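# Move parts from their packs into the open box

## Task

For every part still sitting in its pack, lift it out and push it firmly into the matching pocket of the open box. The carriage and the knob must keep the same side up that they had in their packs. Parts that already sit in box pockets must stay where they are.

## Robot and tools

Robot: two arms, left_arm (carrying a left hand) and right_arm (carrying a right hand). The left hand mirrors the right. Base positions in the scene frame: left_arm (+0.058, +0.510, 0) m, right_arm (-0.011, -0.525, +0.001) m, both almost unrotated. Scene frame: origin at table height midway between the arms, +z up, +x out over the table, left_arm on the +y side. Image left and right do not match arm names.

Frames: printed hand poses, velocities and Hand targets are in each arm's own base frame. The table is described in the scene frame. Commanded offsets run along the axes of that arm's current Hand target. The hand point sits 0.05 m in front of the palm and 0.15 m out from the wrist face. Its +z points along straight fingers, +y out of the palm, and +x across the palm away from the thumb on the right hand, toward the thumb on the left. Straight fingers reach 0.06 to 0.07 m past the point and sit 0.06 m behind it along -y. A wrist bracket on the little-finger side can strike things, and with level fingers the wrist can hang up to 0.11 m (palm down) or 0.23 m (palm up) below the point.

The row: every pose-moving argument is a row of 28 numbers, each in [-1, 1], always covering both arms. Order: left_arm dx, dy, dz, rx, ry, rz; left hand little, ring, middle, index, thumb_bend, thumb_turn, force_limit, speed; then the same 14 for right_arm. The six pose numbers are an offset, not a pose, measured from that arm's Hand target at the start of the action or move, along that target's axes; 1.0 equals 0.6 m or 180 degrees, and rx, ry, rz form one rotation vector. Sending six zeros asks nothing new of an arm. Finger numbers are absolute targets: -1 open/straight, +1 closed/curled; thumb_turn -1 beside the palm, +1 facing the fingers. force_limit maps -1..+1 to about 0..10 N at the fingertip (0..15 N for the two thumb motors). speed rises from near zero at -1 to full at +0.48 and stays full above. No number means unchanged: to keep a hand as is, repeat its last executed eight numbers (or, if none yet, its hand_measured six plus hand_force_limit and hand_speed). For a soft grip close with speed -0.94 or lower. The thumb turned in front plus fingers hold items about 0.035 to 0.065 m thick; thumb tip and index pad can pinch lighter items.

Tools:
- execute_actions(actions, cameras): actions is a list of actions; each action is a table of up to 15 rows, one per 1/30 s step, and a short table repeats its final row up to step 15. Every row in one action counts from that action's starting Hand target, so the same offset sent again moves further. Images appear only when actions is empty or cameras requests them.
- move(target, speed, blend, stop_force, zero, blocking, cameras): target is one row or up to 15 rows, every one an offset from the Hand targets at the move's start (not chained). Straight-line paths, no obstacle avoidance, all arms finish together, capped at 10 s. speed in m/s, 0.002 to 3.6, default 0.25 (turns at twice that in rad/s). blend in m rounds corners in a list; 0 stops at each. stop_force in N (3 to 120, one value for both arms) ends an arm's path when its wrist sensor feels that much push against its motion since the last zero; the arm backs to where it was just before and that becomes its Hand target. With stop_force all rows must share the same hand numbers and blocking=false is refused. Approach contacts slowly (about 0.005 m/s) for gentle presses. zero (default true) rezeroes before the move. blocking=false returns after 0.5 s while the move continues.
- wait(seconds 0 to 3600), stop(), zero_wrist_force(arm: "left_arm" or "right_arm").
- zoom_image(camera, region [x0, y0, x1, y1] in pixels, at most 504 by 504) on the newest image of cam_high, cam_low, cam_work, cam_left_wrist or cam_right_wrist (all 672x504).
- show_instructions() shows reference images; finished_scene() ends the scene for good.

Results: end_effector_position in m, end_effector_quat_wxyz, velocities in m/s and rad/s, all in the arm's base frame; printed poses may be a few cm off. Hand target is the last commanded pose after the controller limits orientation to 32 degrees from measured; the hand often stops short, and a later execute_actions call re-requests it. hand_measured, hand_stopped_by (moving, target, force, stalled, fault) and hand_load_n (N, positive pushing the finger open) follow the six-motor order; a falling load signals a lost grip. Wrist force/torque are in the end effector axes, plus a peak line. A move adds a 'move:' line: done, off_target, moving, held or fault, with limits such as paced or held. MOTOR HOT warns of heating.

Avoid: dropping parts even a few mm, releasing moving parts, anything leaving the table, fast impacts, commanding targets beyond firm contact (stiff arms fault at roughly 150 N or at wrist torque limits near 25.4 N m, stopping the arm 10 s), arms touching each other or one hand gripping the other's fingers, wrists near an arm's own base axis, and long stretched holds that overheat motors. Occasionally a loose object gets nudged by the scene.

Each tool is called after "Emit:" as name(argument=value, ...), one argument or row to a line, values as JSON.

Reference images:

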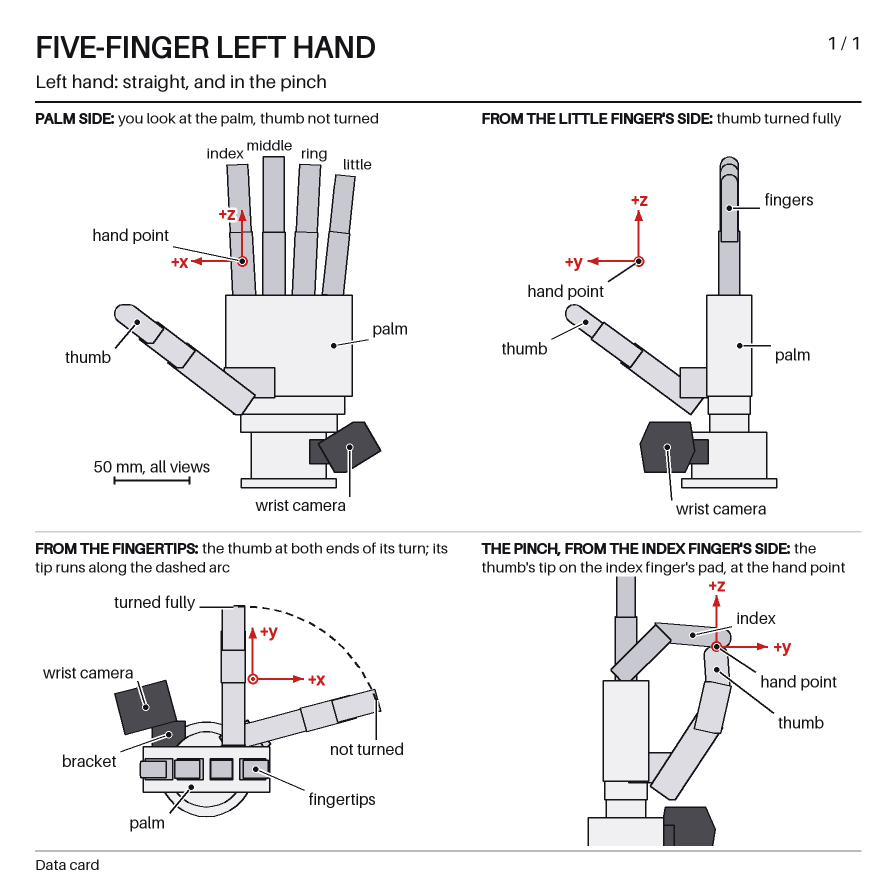

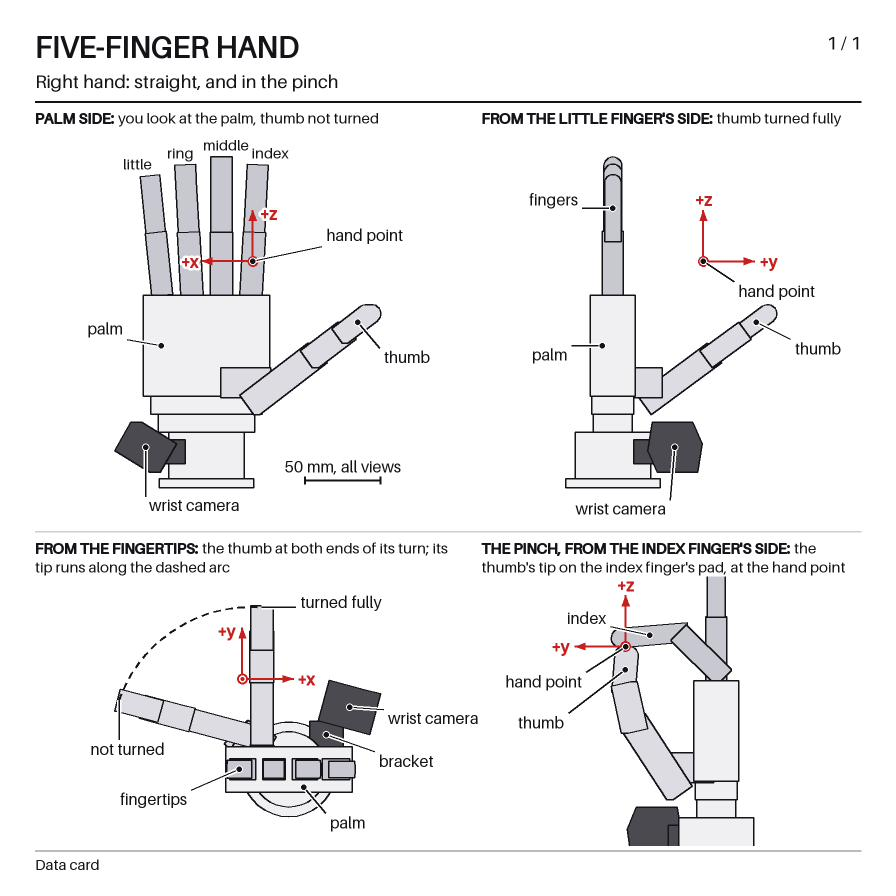

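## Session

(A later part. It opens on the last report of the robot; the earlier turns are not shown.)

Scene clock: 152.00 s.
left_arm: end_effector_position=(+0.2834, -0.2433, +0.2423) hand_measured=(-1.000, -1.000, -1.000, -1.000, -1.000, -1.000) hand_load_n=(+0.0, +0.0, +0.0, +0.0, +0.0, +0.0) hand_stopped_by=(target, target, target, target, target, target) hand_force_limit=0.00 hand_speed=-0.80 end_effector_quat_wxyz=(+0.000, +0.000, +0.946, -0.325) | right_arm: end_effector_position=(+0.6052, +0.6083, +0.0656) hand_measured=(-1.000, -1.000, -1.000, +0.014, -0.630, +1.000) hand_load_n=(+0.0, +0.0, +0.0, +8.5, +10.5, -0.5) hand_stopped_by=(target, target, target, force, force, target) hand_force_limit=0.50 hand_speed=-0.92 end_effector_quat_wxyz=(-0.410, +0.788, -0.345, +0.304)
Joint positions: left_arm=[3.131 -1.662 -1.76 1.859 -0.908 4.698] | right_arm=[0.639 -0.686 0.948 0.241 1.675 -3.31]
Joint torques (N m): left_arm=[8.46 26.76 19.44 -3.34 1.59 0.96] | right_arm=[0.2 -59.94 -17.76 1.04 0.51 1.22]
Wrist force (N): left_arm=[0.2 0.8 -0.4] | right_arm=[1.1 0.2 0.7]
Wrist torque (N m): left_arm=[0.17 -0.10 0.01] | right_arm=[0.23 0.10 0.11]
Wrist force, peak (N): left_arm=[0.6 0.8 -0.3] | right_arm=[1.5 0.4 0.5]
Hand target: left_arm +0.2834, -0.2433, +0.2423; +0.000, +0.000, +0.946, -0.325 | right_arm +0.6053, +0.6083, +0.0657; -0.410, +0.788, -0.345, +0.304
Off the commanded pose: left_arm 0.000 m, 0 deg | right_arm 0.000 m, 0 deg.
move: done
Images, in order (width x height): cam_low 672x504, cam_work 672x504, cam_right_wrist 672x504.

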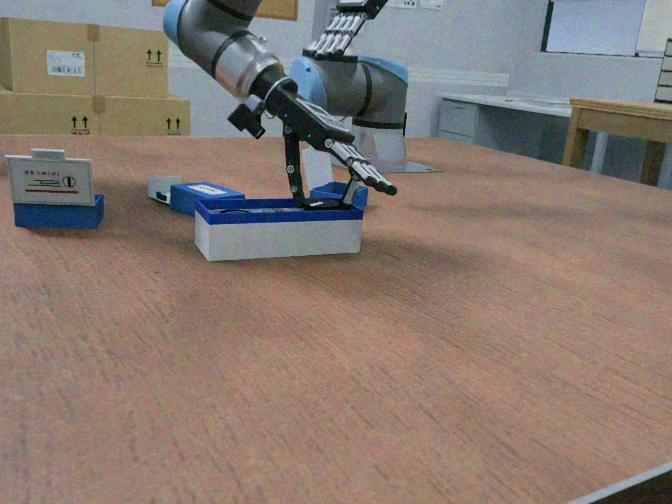

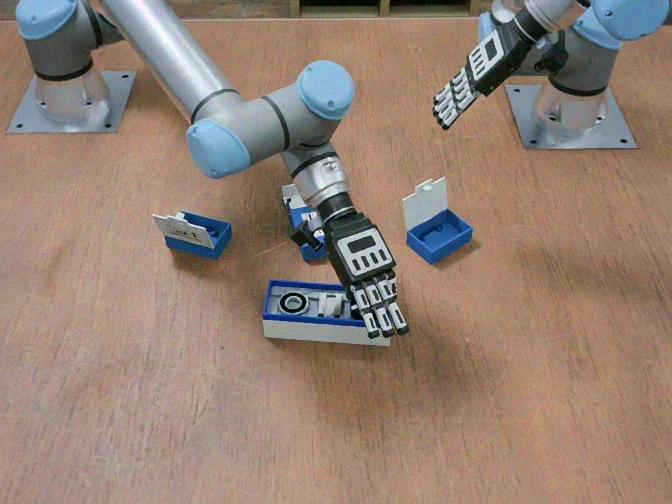

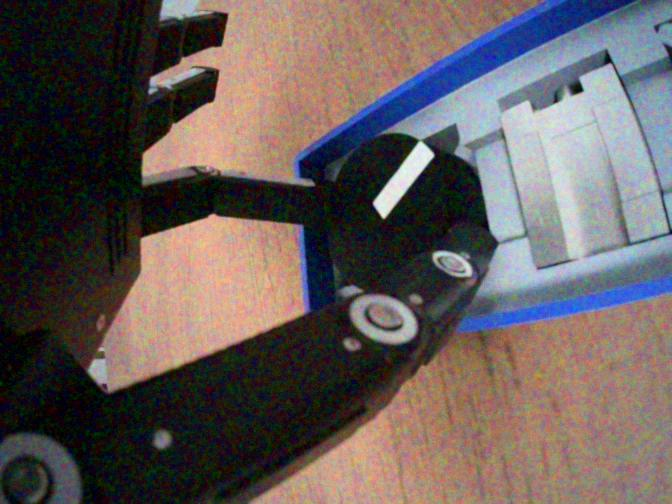

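Emit:
move(
  target=[0,0,0,0,0,0,-1,-1,-1,-1,-1,-1,0,-0.8,-0.00131,0.00571,0.0032,0,0,0,-1,-1,-1,0.15,-0.45,1,0.5,-0.92],
  speed=0.005,
  stop_force=4,
  cameras=["cam_low", "cam_right_wrist", "cam_work"],
)

Emit:
zoom_image(
  camera="cam_low",
  region=[300, 165, 372, 229],
)

Emit:
zoom_image(
  camera="cam_right_wrist",
  region=[290, 80, 570, 360],
)

Scene clock: 154.17 s.
left_arm: end_effector_position=(+0.2834, -0.2433, +0.2423) hand_measured=(-1.000, -1.000, -1.000, -1.000, -1.000, -1.000) hand_load_n=(+0.0, +0.0, +0.0, +0.0, +0.0, +0.0) hand_stopped_by=(target, target, target, target, target, target) hand_force_limit=0.00 hand_speed=-0.80 end_effector_quat_wxyz=(+0.000, +0.000, +0.946, -0.325) | right_arm: end_effector_position=(+0.6052, +0.6083, +0.0617) hand_measured=(-1.000, -1.000, -1.000, +0.014, -0.630, +1.000) hand_load_n=(+0.0, +0.0, +0.0, +9.0, +10.0, -1.5) hand_stopped_by=(target, target, target, force, force, target) hand_force_limit=0.50 hand_speed=-0.92 end_effector_quat_wxyz=(-0.410, +0.788, -0.345, +0.304)
Joint positions: left_arm=[3.131 -1.662 -1.76 1.859 -0.908 4.698] | right_arm=[0.639 -0.683 0.952 0.233 1.675 -3.31]
Joint torques (N m): left_arm=[8.71 26.58 18.53 -3.35 1.67 1.03] | right_arm=[-4.57 -62.15 -32.06 1.53 -0.88 0.62]
Wrist force (N): left_arm=[0.4 0.9 -0.2] | right_arm=[0.6 -3.5 -1.7]
Wrist torque (N m): left_arm=[0.17 -0.12 0.02] | right_arm=[0.01 0.19 0.04]
Wrist force, peak (N): left_arm=[0.2 0.9 -0.5] | right_arm=[0.8 -3.9 -2.0]
Hand target: left_arm +0.2834, -0.2433, +0.2423; +0.000, +0.000, +0.946, -0.325 | right_arm +0.6053, +0.6083, +0.0618; -0.410, +0.788, -0.345, +0.304
Off the commanded pose: left_arm 0.000 m, 0 deg | right_arm 0.000 m, 0 deg.
move: contact (right_arm)
Images, in order (width x height): cam_low 672x504, cam_work 672x504, cam_right_wrist 672x504.

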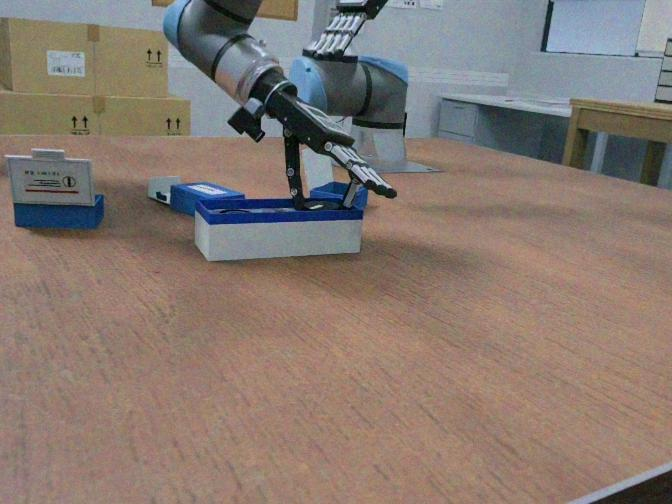

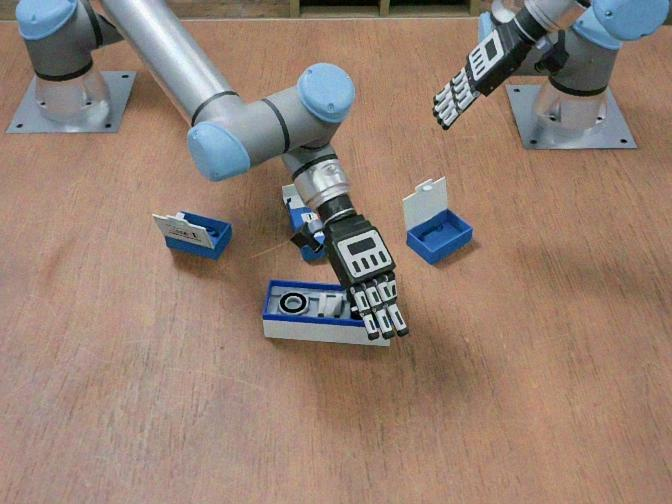

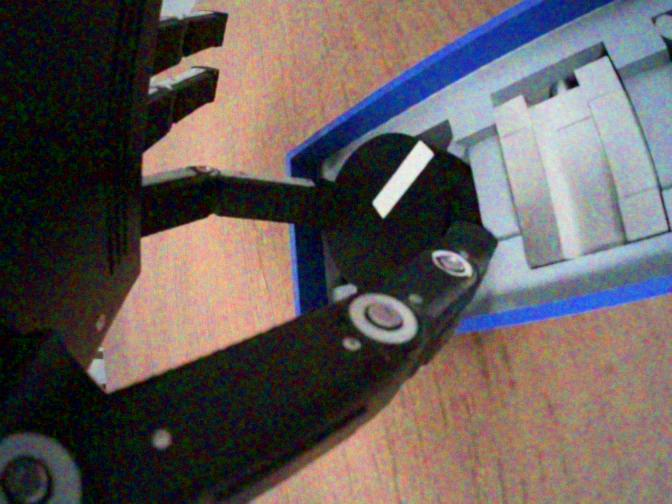

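Scaled by 7.000 from the camera's image (finer frame: 960x720).

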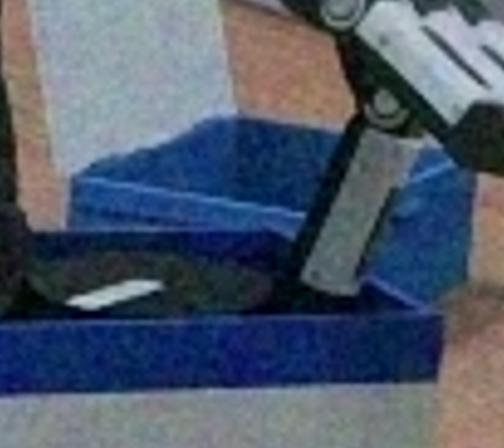

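Scaled by 1.800 from the camera's image (finer frame: 960x720).

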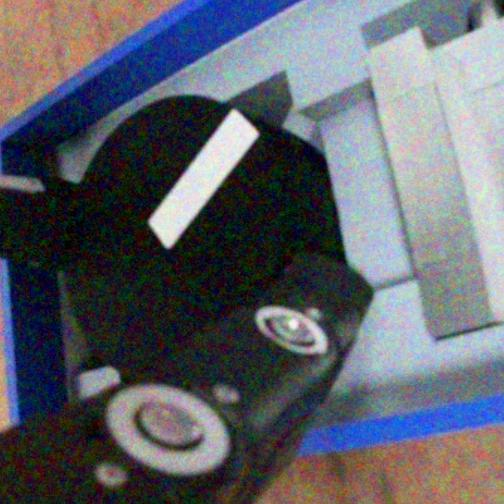

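Emit:
move(
  target=[0,0,0,0,0,0,-1,-1,-1,-1,-1,-1,0,-0.8,-0.00115,0.00499,0.0028,0,0,0,-1,-1,-1,0.15,-0.45,1,0.5,-0.92],
  speed=0.005,
  stop_force=7,
  cameras=["cam_low", "cam_right_wrist", "cam_work"],
)

Emit:
zoom_image(
  camera="cam_low",
  region=[300, 165, 372, 229],
)

Emit:
zoom_image(
  camera="cam_right_wrist",
  region=[290, 80, 570, 360],
)

Scene clock: 155.73 s.
left_arm: end_effector_position=(+0.2834, -0.2433, +0.2423) hand_measured=(-1.000, -1.000, -1.000, -1.000, -1.000, -1.000) hand_load_n=(+0.0, +0.0, +0.0, +0.0, +0.0, +0.0) hand_stopped_by=(target, target, target, target, target, target) hand_force_limit=0.00 hand_speed=-0.80 end_effector_quat_wxyz=(+0.000, +0.000, +0.946, -0.325) | right_arm: end_effector_position=(+0.6054, +0.6084, +0.0609) hand_measured=(-1.000, -1.000, -1.000, +0.014, -0.630, +1.000) hand_load_n=(-0.5, +0.0, +0.0, +9.0, +9.5, -2.5) hand_stopped_by=(target, target, target, force, force, target) hand_force_limit=0.50 hand_speed=-0.92 end_effector_quat_wxyz=(-0.410, +0.788, -0.345, +0.304)
Joint positions: left_arm=[3.131 -1.662 -1.76 1.859 -0.908 4.698] | right_arm=[0.639 -0.682 0.953 0.231 1.675 -3.31]
Joint torques (N m): left_arm=[8.37 26.56 17.76 -3.34 1.66 0.87] | right_arm=[-4.49 -56.55 -32.51 1.25 -0.9 0.69]
Wrist force (N): left_arm=[0.4 0.7 -0.2] | right_arm=[1.1 -8.2 -7.3]
Wrist torque (N m): left_arm=[0.15 -0.12 0.03] | right_arm=[-0.29 0.25 -0.04]
Wrist force, peak (N): left_arm=[0.4 0.8 -0.4] | right_arm=[0.8 -10.8 -8.7]
Hand target: left_arm +0.2834, -0.2433, +0.2423; +0.000, +0.000, +0.946, -0.325 | right_arm +0.6054, +0.6084, +0.0609; -0.410, +0.788, -0.345, +0.304 (not the last commanded pose)
Off the commanded pose: left_arm 0.000 m, 0 deg | right_arm 0.003 m, 0 deg.
move: contact (right_arm)
Images, in order (width x height): cam_low 672x504, cam_work 672x504, cam_right_wrist 672x504.

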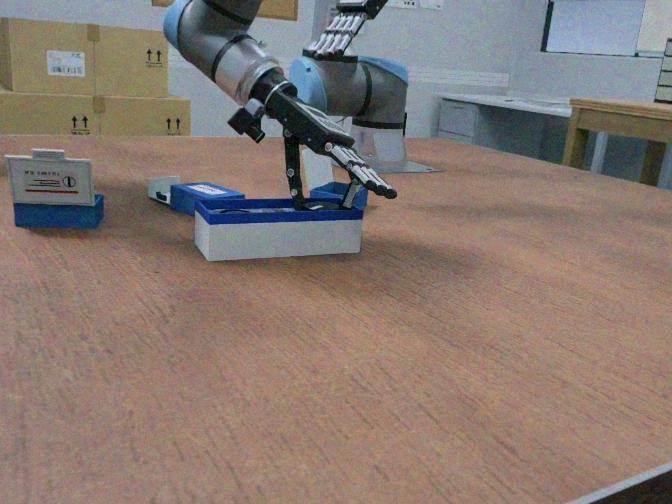

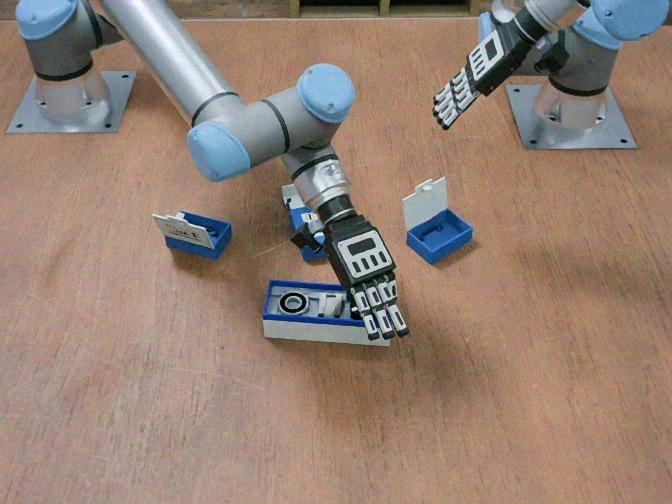

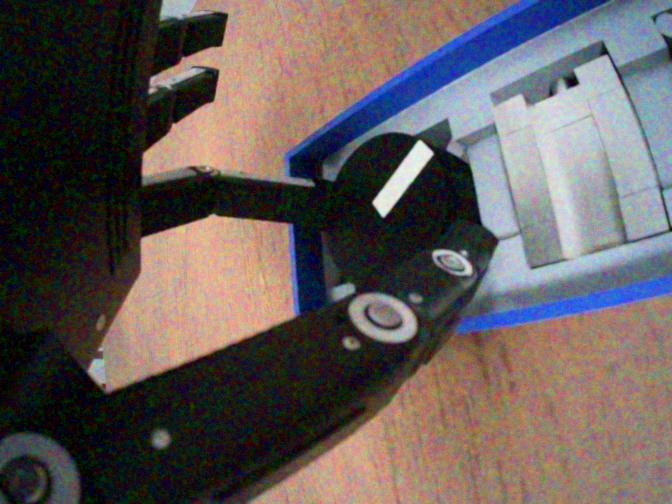

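Scaled by 7.000 from the camera's image (finer frame: 960x720).

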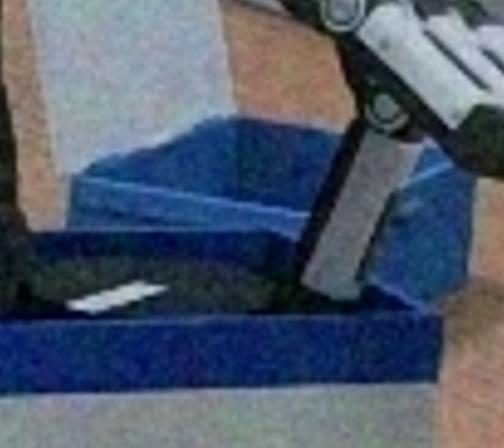

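Scaled by 1.800 from the camera's image (finer frame: 960x720).

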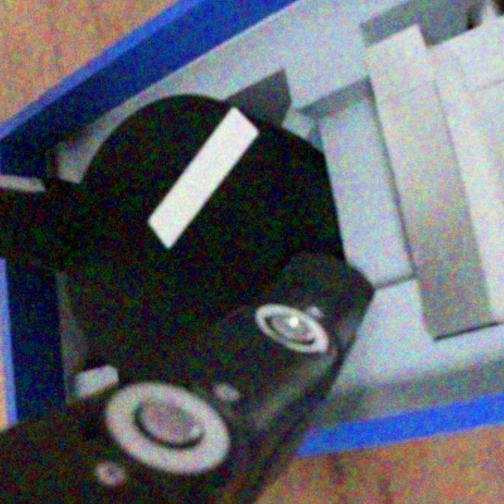

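Emit:
move(
  target=[0,0,0,0,0,0,-1,-1,-1,-1,-1,-1,0,-0.8,0.00039,-0.00171,-0.00096,0,0,0,-1,-1,-1,0.15,-0.45,1,0.5,-0.92],
  speed=0.01,
)

Emit:
execute_actions(
  actions=[
    [[0,0,0,0,0,0,-1,-1,-1,-1,-1,-1,0,-0.8,0,0,0,0,0,0,-1,-1,-1,-0.10,-0.72,1,0.5,-0.9]],
  ],
  cameras=["cam_low", "cam_right_wrist", "cam_work"],
)

Scene clock: 157.53 s.
left_arm: end_effector_position=(+0.2834, -0.2433, +0.2423) hand_measured=(-1.000, -1.000, -1.000, -1.000, -1.000, -1.000) hand_load_n=(+0.0, +0.0, +0.0, +0.0, +0.0, +0.0) hand_stopped_by=(target, target, target, target, target, target) hand_force_limit=0.00 hand_speed=-0.80 end_effector_quat_wxyz=(+0.000, +0.000, +0.946, -0.325) | right_arm: end_effector_position=(+0.6054, +0.6084, +0.0622) hand_measured=(-1.000, -1.000, -1.000, +0.014, -0.630, +1.000) hand_load_n=(+0.5, +0.0, +0.0, +9.0, +10.0, -1.5) hand_stopped_by=(target, target, target, force, force, target) hand_force_limit=0.50 hand_speed=-0.92 end_effector_quat_wxyz=(-0.410, +0.788, -0.345, +0.304)
Joint positions: left_arm=[3.131 -1.662 -1.76 1.859 -0.908 4.698] | right_arm=[0.639 -0.683 0.952 0.234 1.675 -3.31]
Joint torques (N m): left_arm=[8.82 26.26 17.51 -3.27 1.71 1.09] | right_arm=[-4.17 -59.69 -26.96 -1.21 -0.73 0.58]
Wrist force (N): left_arm=[0.3 0.8 -0.2] | right_arm=[1.7 -0.8 -0.1]
Wrist torque (N m): left_arm=[0.16 -0.10 0.02] | right_arm=[0.21 0.05 0.10]
Wrist force, peak (N): left_arm=[0.3 1.0 -0.1] | right_arm=[1.2 -8.4 -7.5]
Hand target: left_arm +0.2834, -0.2433, +0.2423; +0.000, +0.000, +0.946, -0.325 | right_arm +0.6054, +0.6084, +0.0621; -0.410, +0.788, -0.345, +0.304
Off the commanded pose: left_arm 0.000 m, 0 deg | right_arm 0.000 m, 0 deg.
move: done

Scene clock: 158.43 s.
left_arm: end_effector_position=(+0.2834, -0.2433, +0.2423) hand_measured=(-1.000, -1.000, -1.000, -1.000, -1.000, -1.000) hand_load_n=(+0.0, -0.5, +0.0, +0.0, +0.0, +0.0) hand_stopped_by=(target, target, target, target, target, target) hand_force_limit=0.00 hand_speed=-0.80 end_effector_quat_wxyz=(+0.000, +0.000, +0.946, -0.325) | right_arm: end_effector_position=(+0.6054, +0.6084, +0.0622) hand_measured=(-1.000, -1.000, -1.000, -0.100, -0.720, +1.000) hand_load_n=(+0.0, +0.0, +0.0, -1.0, +0.0, -1.0) hand_stopped_by=(target, target, target, target, target, target) hand_force_limit=0.50 hand_speed=-0.90 end_effector_quat_wxyz=(-0.410, +0.788, -0.345, +0.304)
Joint positions: left_arm=[3.131 -1.662 -1.76 1.859 -0.908 4.698] | right_arm=[0.639 -0.683 0.952 0.234 1.675 -3.31]
Joint torques (N m): left_arm=[8.45 26.55 17.35 -3.35 1.65 0.96] | right_arm=[-4.02 -57.7 -7.83 -1.39 -0.76 0.69]
Wrist force (N): left_arm=[0.3 0.8 -0.3] | right_arm=[3.0 0.2 -1.4]
Wrist torque (N m): left_arm=[0.17 -0.11 0.01] | right_arm=[0.26 0.02 0.11]
Wrist force, peak (N): left_arm=[0.3 0.9 -0.1] | right_arm=[3.1 0.2 -1.5]
Hand target: left_arm +0.2834, -0.2433, +0.2423; +0.000, +0.000, +0.946, -0.325 | right_arm +0.6054, +0.6084, +0.0621; -0.410, +0.788, -0.345, +0.304
Off the commanded pose: left_arm 0.000 m, 0 deg | right_arm 0.000 m, 0 deg.
Step readings (end_effector_position of left_arm | right_arm):
0: (+0.2834, -0.2433, +0.2423) | (+0.6054, +0.6084, +0.0622)
1: (+0.2834, -0.2433, +0.2423) | (+0.6054, +0.6084, +0.0622)
2: (+0.2834, -0.2433, +0.2423) | (+0.6054, +0.6084, +0.0622)
4: (+0.2834, -0.2433, +0.2423) | (+0.6054, +0.6084, +0.0622)
8: (+0.2834, -0.2433, +0.2423) | (+0.6054, +0.6084, +0.0622)
15: (+0.2834, -0.2433, +0.2423) | (+0.6054, +0.6084, +0.0622)
Images, in order (width x height): cam_low 672x504, cam_work 672x504, cam_right_wrist 672x504.

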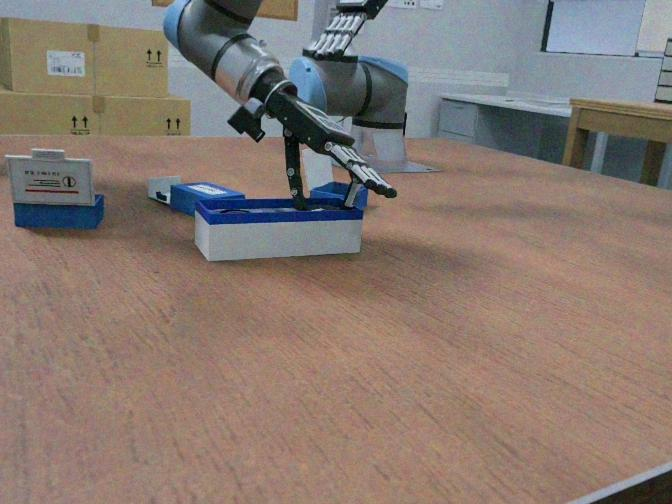

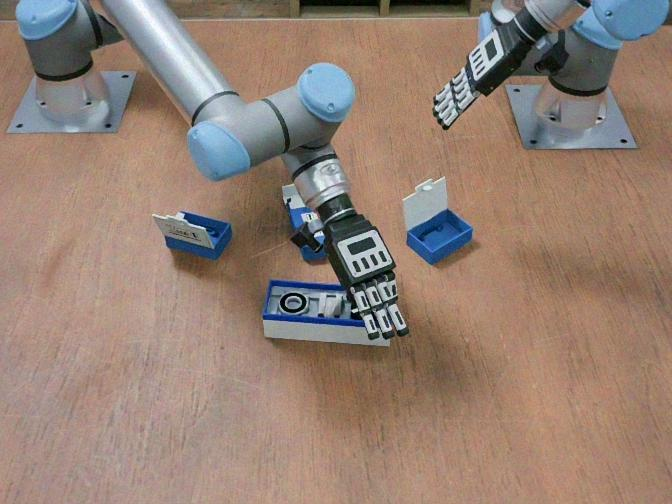

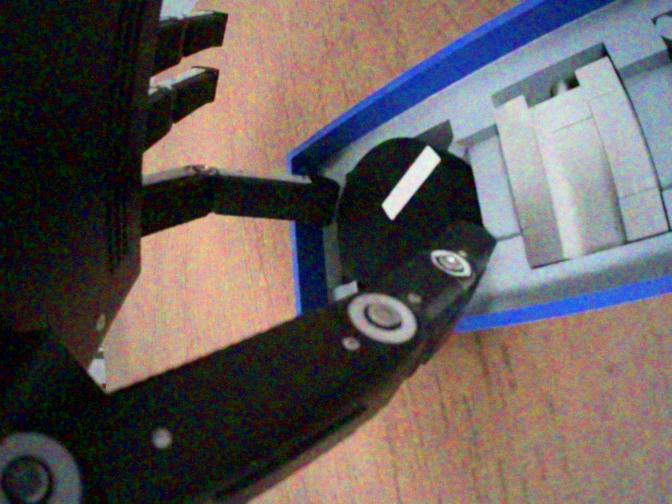

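Emit:
move(
  target=[0,0,0,0,0,0,-1,-1,-1,-1,-1,-1,0,-0.8,0.00981,-0.0428,-0.024,0,0,0,-1,-1,-1,-0.10,-0.72,1,0.5,-0.9],
  speed=0.03,
  cameras=["cam_low", "cam_right_wrist", "cam_work"],
)

Emit:
zoom_image(
  camera="cam_low",
  region=[290, 150, 374, 229],
)

Emit:
zoom_image(
  camera="cam_right_wrist",
  region=[290, 80, 620, 360],
)

Scene clock: 159.83 s.
left_arm: end_effector_position=(+0.2834, -0.2433, +0.2423) hand_measured=(-1.000, -1.000, -1.000, -1.000, -1.000, -1.000) hand_load_n=(+0.0, +0.0, +0.0, +0.0, +0.0, +0.0) hand_stopped_by=(target, target, target, target, target, target) hand_force_limit=0.00 hand_speed=-0.80 end_effector_quat_wxyz=(+0.000, +0.000, +0.946, -0.325) | right_arm: end_effector_position=(+0.6054, +0.6084, +0.0925) hand_measured=(-1.000, -1.000, -1.000, -0.100, -0.720, +1.000) hand_load_n=(+0.0, +0.0, +0.0, +0.0, +0.0, +0.5) hand_stopped_by=(target, target, target, target, target, target) hand_force_limit=0.50 hand_speed=-0.90 end_effector_quat_wxyz=(-0.410, +0.787, -0.345, +0.304) end_effector_velocity=(+0.001, +0.001, -0.001) end_effector_angular_velocity=(+0.002, -0.003, +0.000)
Joint positions: left_arm=[3.131 -1.662 -1.76 1.859 -0.908 4.698] | right_arm=[0.639 -0.704 0.911 0.295 1.675 -3.31]
Joint velocities: left_arm=[within noise] | right_arm=[0 0.001 0.001 -0.005 0 0]
Joint torques (N m): left_arm=[8.57 25.97 17.47 -3.37 1.69 0.93] | right_arm=[-4.59 -50.49 -9.72 -1.28 -1.33 0.44]
Wrist force (N): left_arm=[0.3 0.7 -0.4] | right_arm=[1.1 0.0 0.0]
Wrist torque (N m): left_arm=[0.15 -0.11 0.03] | right_arm=[0.24 0.13 0.07]
Wrist force, peak (N): left_arm=[0.3 0.9 -0.4] | right_arm=[3.0 0.3 -1.3]
Hand target: left_arm +0.2834, -0.2433, +0.2423; +0.000, +0.000, +0.946, -0.325 | right_arm +0.6053, +0.6083, +0.0922; -0.410, +0.788, -0.345, +0.304
Off the commanded pose: left_arm 0.000 m, 0 deg | right_arm 0.000 m, 0 deg.
move: done
Images, in order (width x height): cam_low 672x504, cam_work 672x504, cam_right_wrist 672x504.

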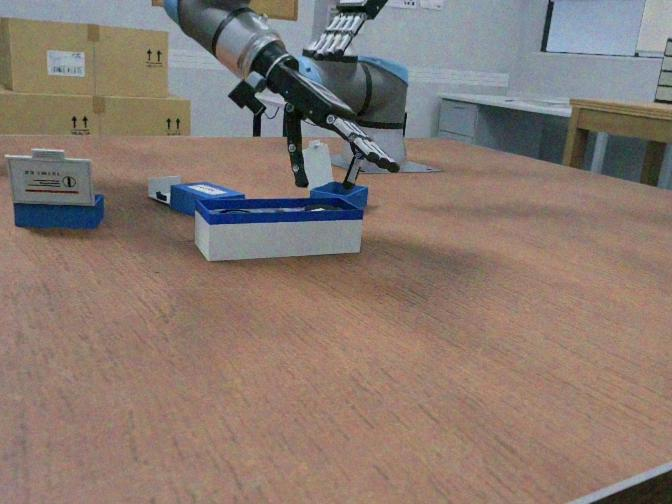

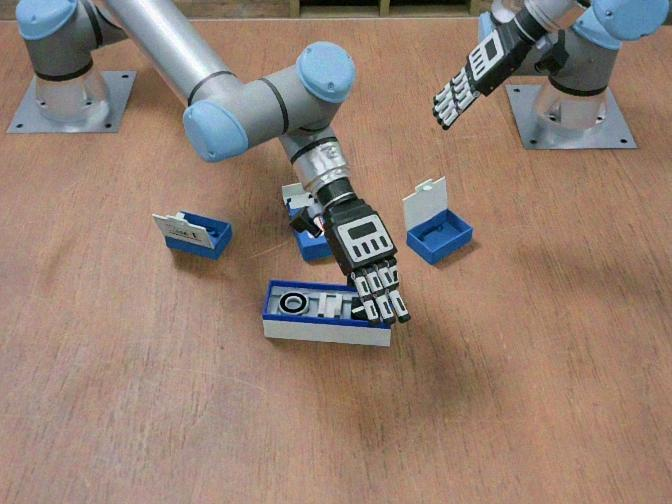

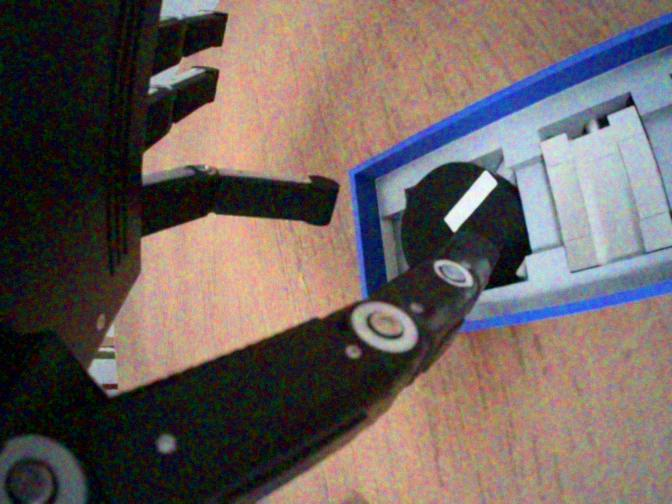

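Scaled by 6.000 from the camera's image (finer frame: 960x720).

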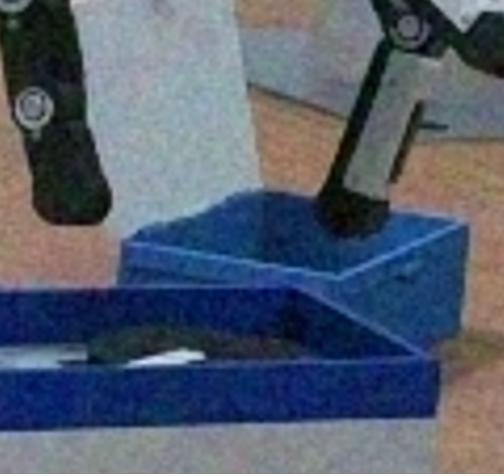

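Scaled by 1.527 from the camera's image (finer frame: 960x720).

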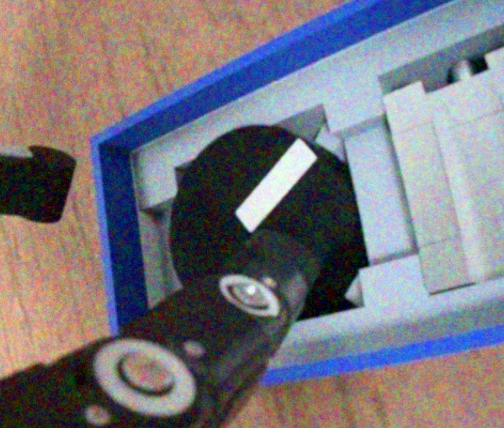

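Emit:
move(
  target=[0,0,0,0,0,0,-1,-1,-1,-1,-1,-1,0,-0.8,0.00654,-0.02853,-0.0160,0,0,0,-1,-1,-1,0.014,-1,-1,0.5,0],
  speed=0.06,
)

Scene clock: 161.73 s.
left_arm: end_effector_position=(+0.2834, -0.2433, +0.2423) hand_measured=(-1.000, -1.000, -1.000, -1.000, -1.000, -1.000) hand_load_n=(+0.0, +0.0, -0.5, +0.0, +0.0, +0.0) hand_stopped_by=(target, target, target, target, target, target) hand_force_limit=0.00 hand_speed=-0.80 end_effector_quat_wxyz=(+0.000, +0.000, +0.946, -0.325) | right_arm: end_effector_position=(+0.6053, +0.6083, +0.1122) hand_measured=(-1.000, -1.000, -1.000, +0.014, -1.000, -1.000) hand_load_n=(+0.0, +0.0, +0.0, +0.0, +0.0, +0.0) hand_stopped_by=(target, target, target, target, target, target) hand_force_limit=0.50 hand_speed=0.00 end_effector_quat_wxyz=(-0.410, +0.788, -0.345, +0.304)
Joint positions: left_arm=[3.131 -1.662 -1.76 1.859 -0.908 4.698] | right_arm=[0.639 -0.716 0.881 0.337 1.675 -3.31]
Joint torques (N m): left_arm=[8.46 26.45 16.95 -3.4 1.71 0.98] | right_arm=[-8.05 -50.16 -7.16 0.82 -1.48 -0.15]
Wrist force (N): left_arm=[0.2 0.7 -0.2] | right_arm=[1.5 0.0 0.2]
Wrist torque (N m): left_arm=[0.14 -0.10 0.02] | right_arm=[0.23 0.09 0.08]
Wrist force, peak (N): left_arm=[0.6 0.9 -0.4] | right_arm=[1.2 1.2 0.8]
Hand target: left_arm +0.2834, -0.2433, +0.2423; +0.000, +0.000, +0.946, -0.325 | right_arm +0.6053, +0.6083, +0.1122; -0.410, +0.788, -0.345, +0.304
Off the commanded pose: left_arm 0.000 m, 0 deg | right_arm 0.000 m, 0 deg.
move: done

Emit:
move(
  target=[0,0,0,0,0,0,-1,-1,-1,-1,-1,-1,0,-0.8,-0.0008,0.0761,-0.00738,0,0,0,-1,-1,-1,0.014,-1,-1,0.5,0],
  speed=0.04,
  cameras=["cam_low", "cam_right_wrist", "cam_work"],
)

Emit:
zoom_image(
  camera="cam_low",
  region=[290, 150, 374, 229],
)

Emit:
zoom_image(
  camera="cam_right_wrist",
  region=[290, 80, 620, 360],
)

Emit:
zoom_image(
  camera="cam_work",
  region=[325, 275, 395, 355],
)

Scene clock: 163.33 s.
left_arm: end_effector_position=(+0.2834, -0.2433, +0.2423) hand_measured=(-1.000, -1.000, -1.000, -1.000, -1.000, -1.000) hand_load_n=(+0.0, +0.0, +0.0, -0.5, +0.0, +0.0) hand_stopped_by=(target, target, target, target, target, target) hand_force_limit=0.00 hand_speed=-0.80 end_effector_quat_wxyz=(+0.000, +0.000, +0.946, -0.325) | right_arm: end_effector_position=(+0.5883, +0.5873, +0.0752) hand_measured=(-1.000, -1.000, -1.000, +0.014, -1.000, -1.000) hand_load_n=(+0.0, +0.0, +0.0, +0.0, +0.0, -0.5) hand_stopped_by=(target, target, target, target, target, target) hand_force_limit=0.50 hand_speed=0.00 end_effector_quat_wxyz=(-0.410, +0.788, -0.345, +0.304)
Joint positions: left_arm=[3.131 -1.662 -1.76 1.859 -0.908 4.698] | right_arm=[0.628 -0.767 1.072 0.197 1.666 -3.315]
Joint torques (N m): left_arm=[8.76 25.55 16.2 -3.29 1.66 0.96] | right_arm=[0.87 -48.26 -36.55 1.16 -0.72 -1.73]
Wrist force (N): left_arm=[0.2 0.8 -0.1] | right_arm=[1.4 -0.1 0.2]
Wrist torque (N m): left_arm=[0.16 -0.10 0.01] | right_arm=[0.23 0.10 0.16]
Wrist force, peak (N): left_arm=[0.2 0.9 -0.2] | right_arm=[1.5 0.7 0.3]
Hand target: left_arm +0.2834, -0.2433, +0.2423; +0.000, +0.000, +0.946, -0.325 | right_arm +0.5882, +0.5873, +0.0751; -0.410, +0.788, -0.345, +0.304
Off the commanded pose: left_arm 0.000 m, 0 deg | right_arm 0.000 m, 0 deg.
move: done
Images, in order (width x height): cam_low 672x504, cam_work 672x504, cam_right_wrist 672x504.

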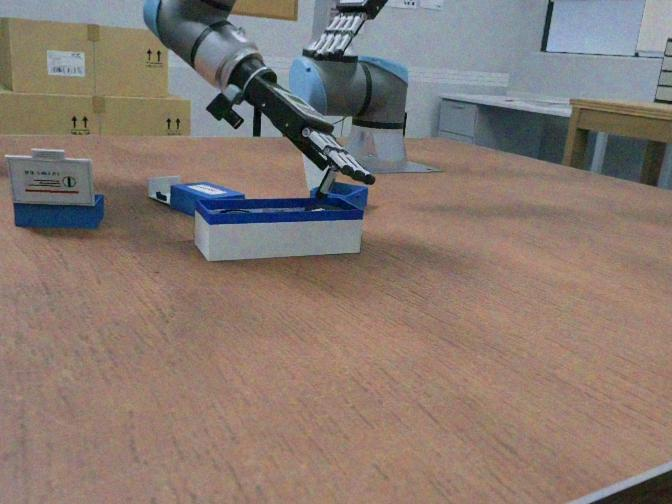

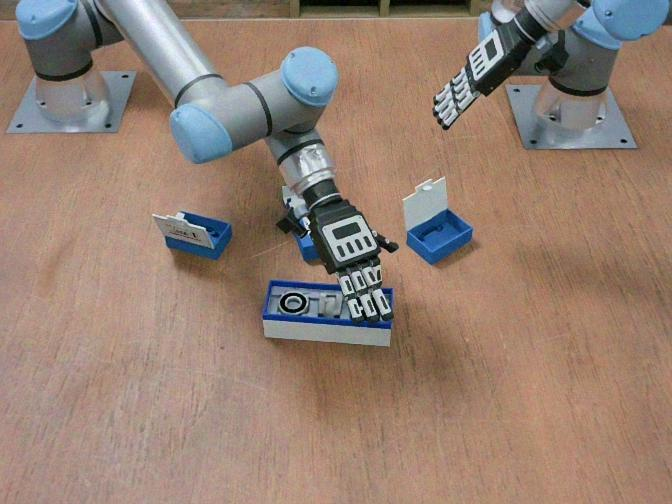

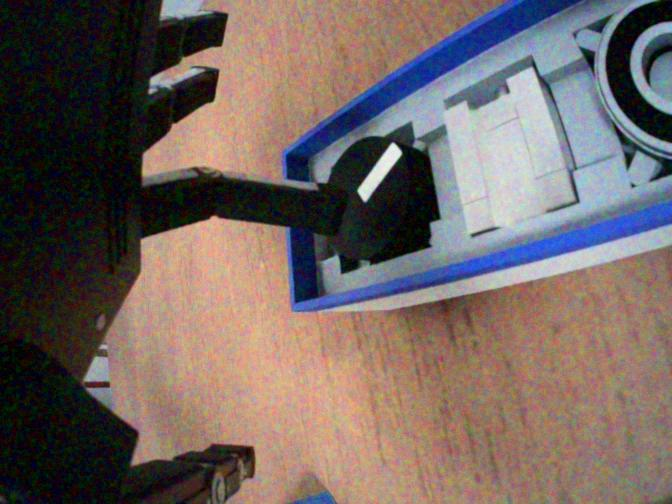

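Scaled by 6.000 from the camera's image (finer frame: 960x720).

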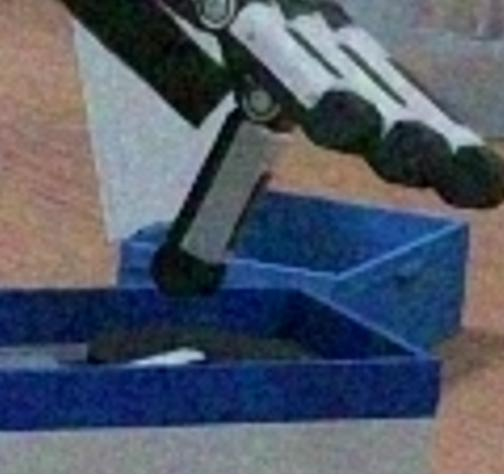

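Scaled by 1.527 from the camera's image (finer frame: 960x720).

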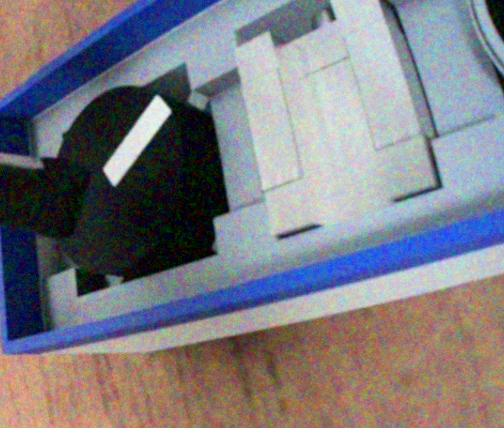

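Scaled by 6.300 from the camera's image (finer frame: 960x720).

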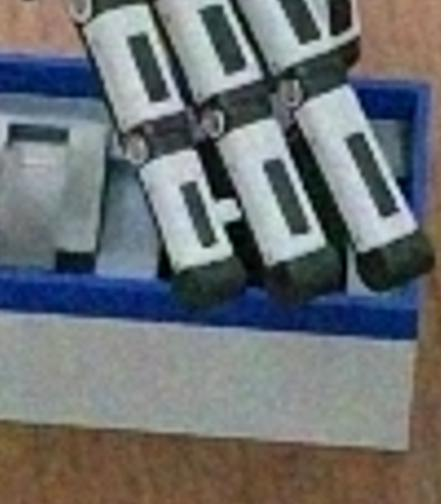

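Emit:
move(
  target=[0,0,0,0,0,0,-1,-1,-1,-1,-1,-1,0,-0.8,-0.0029,0.0175,0.00925,0,0,0,-1,-1,-1,0.014,-1,-1,0.5,0],
  speed=0.01,
  stop_force=3,
  cameras=["cam_low", "cam_right_wrist", "cam_work"],
)

Emit:
zoom_image(
  camera="cam_low",
  region=[290, 150, 374, 229],
)

Emit:
zoom_image(
  camera="cam_right_wrist",
  region=[290, 80, 490, 300],
)

Scene clock: 165.60 s.
left_arm: end_effector_position=(+0.2834, -0.2433, +0.2423) hand_measured=(-1.000, -1.000, -1.000, -1.000, -1.000, -1.000) hand_load_n=(+0.0, +0.0, +0.0, +0.0, +0.0, +0.0) hand_stopped_by=(target, target, target, target, target, target) hand_force_limit=0.00 hand_speed=-0.80 end_effector_quat_wxyz=(+0.000, +0.000, +0.946, -0.325) | right_arm: end_effector_position=(+0.5883, +0.5866, +0.0630) hand_measured=(-1.000, -1.000, -1.000, +0.014, -1.000, -1.000) hand_load_n=(+0.0, +0.0, +0.0, +0.0, +0.0, -0.5) hand_stopped_by=(target, target, target, target, target, target) hand_force_limit=0.50 hand_speed=0.00 end_effector_quat_wxyz=(-0.410, +0.788, -0.345, +0.304)
Joint positions: left_arm=[3.131 -1.662 -1.76 1.859 -0.908 4.698] | right_arm=[0.627 -0.758 1.088 0.172 1.665 -3.315]
Joint torques (N m): left_arm=[8.14 26.28 15.42 -3.45 1.62 0.98] | right_arm=[-7.73 -60.45 -30.8 1.52 -1.27 -2.45]
Wrist force (N): left_arm=[0.4 0.7 -0.2] | right_arm=[0.8 -2.2 -0.5]
Wrist torque (N m): left_arm=[0.14 -0.13 0.03] | right_arm=[0.17 0.16 0.14]
Wrist force, peak (N): left_arm=[0.2 1.0 -0.2] | right_arm=[1.1 -2.4 -0.3]
Hand target: left_arm +0.2834, -0.2433, +0.2423; +0.000, +0.000, +0.946, -0.325 | right_arm +0.5884, +0.5867, +0.0631; -0.410, +0.788, -0.345, +0.304
Off the commanded pose: left_arm 0.000 m, 0 deg | right_arm 0.000 m, 0 deg.
move: done
Images, in order (width x height): cam_low 672x504, cam_work 672x504, cam_right_wrist 672x504.

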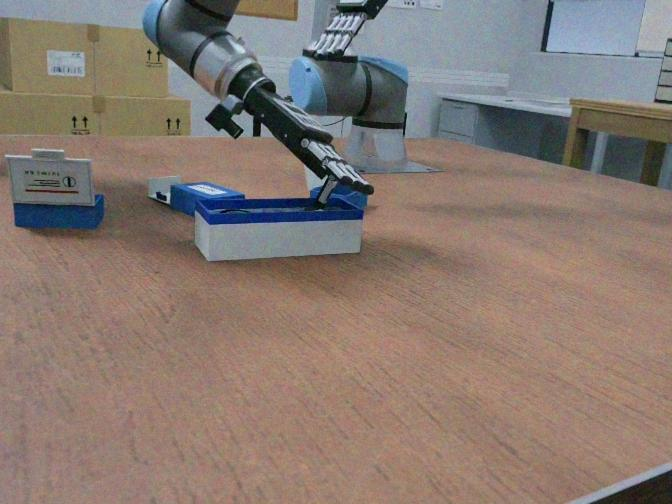

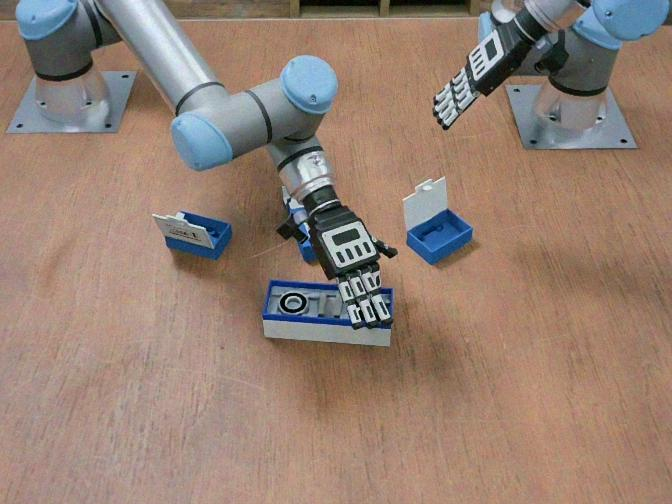

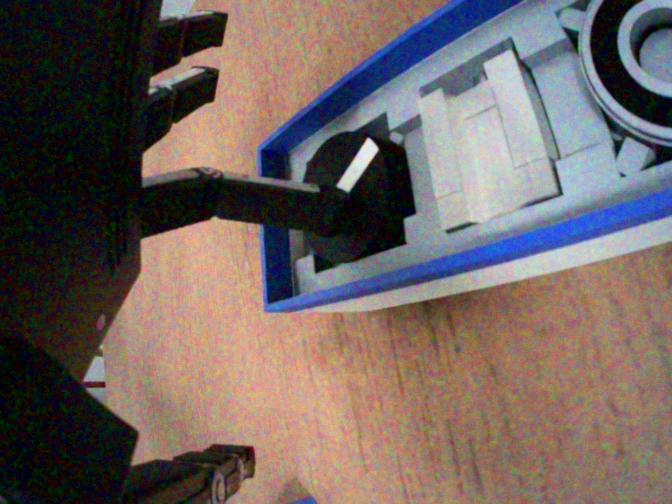

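Scaled by 6.000 from the camera's image (finer frame: 960x720).

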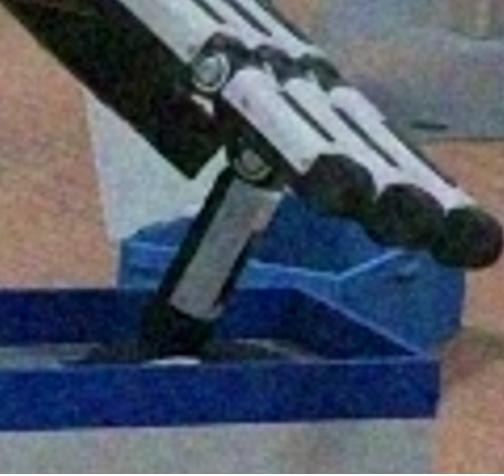

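Scaled by 2.291 from the camera's image (finer frame: 960x720).

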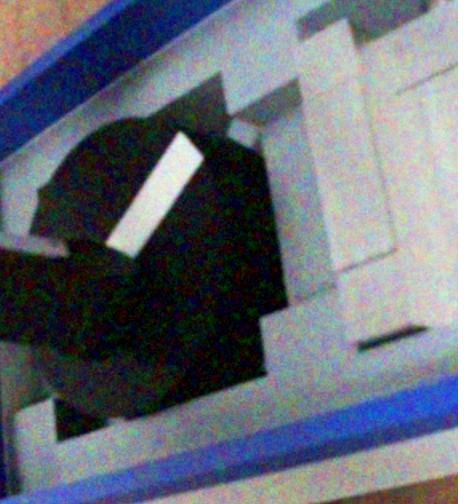

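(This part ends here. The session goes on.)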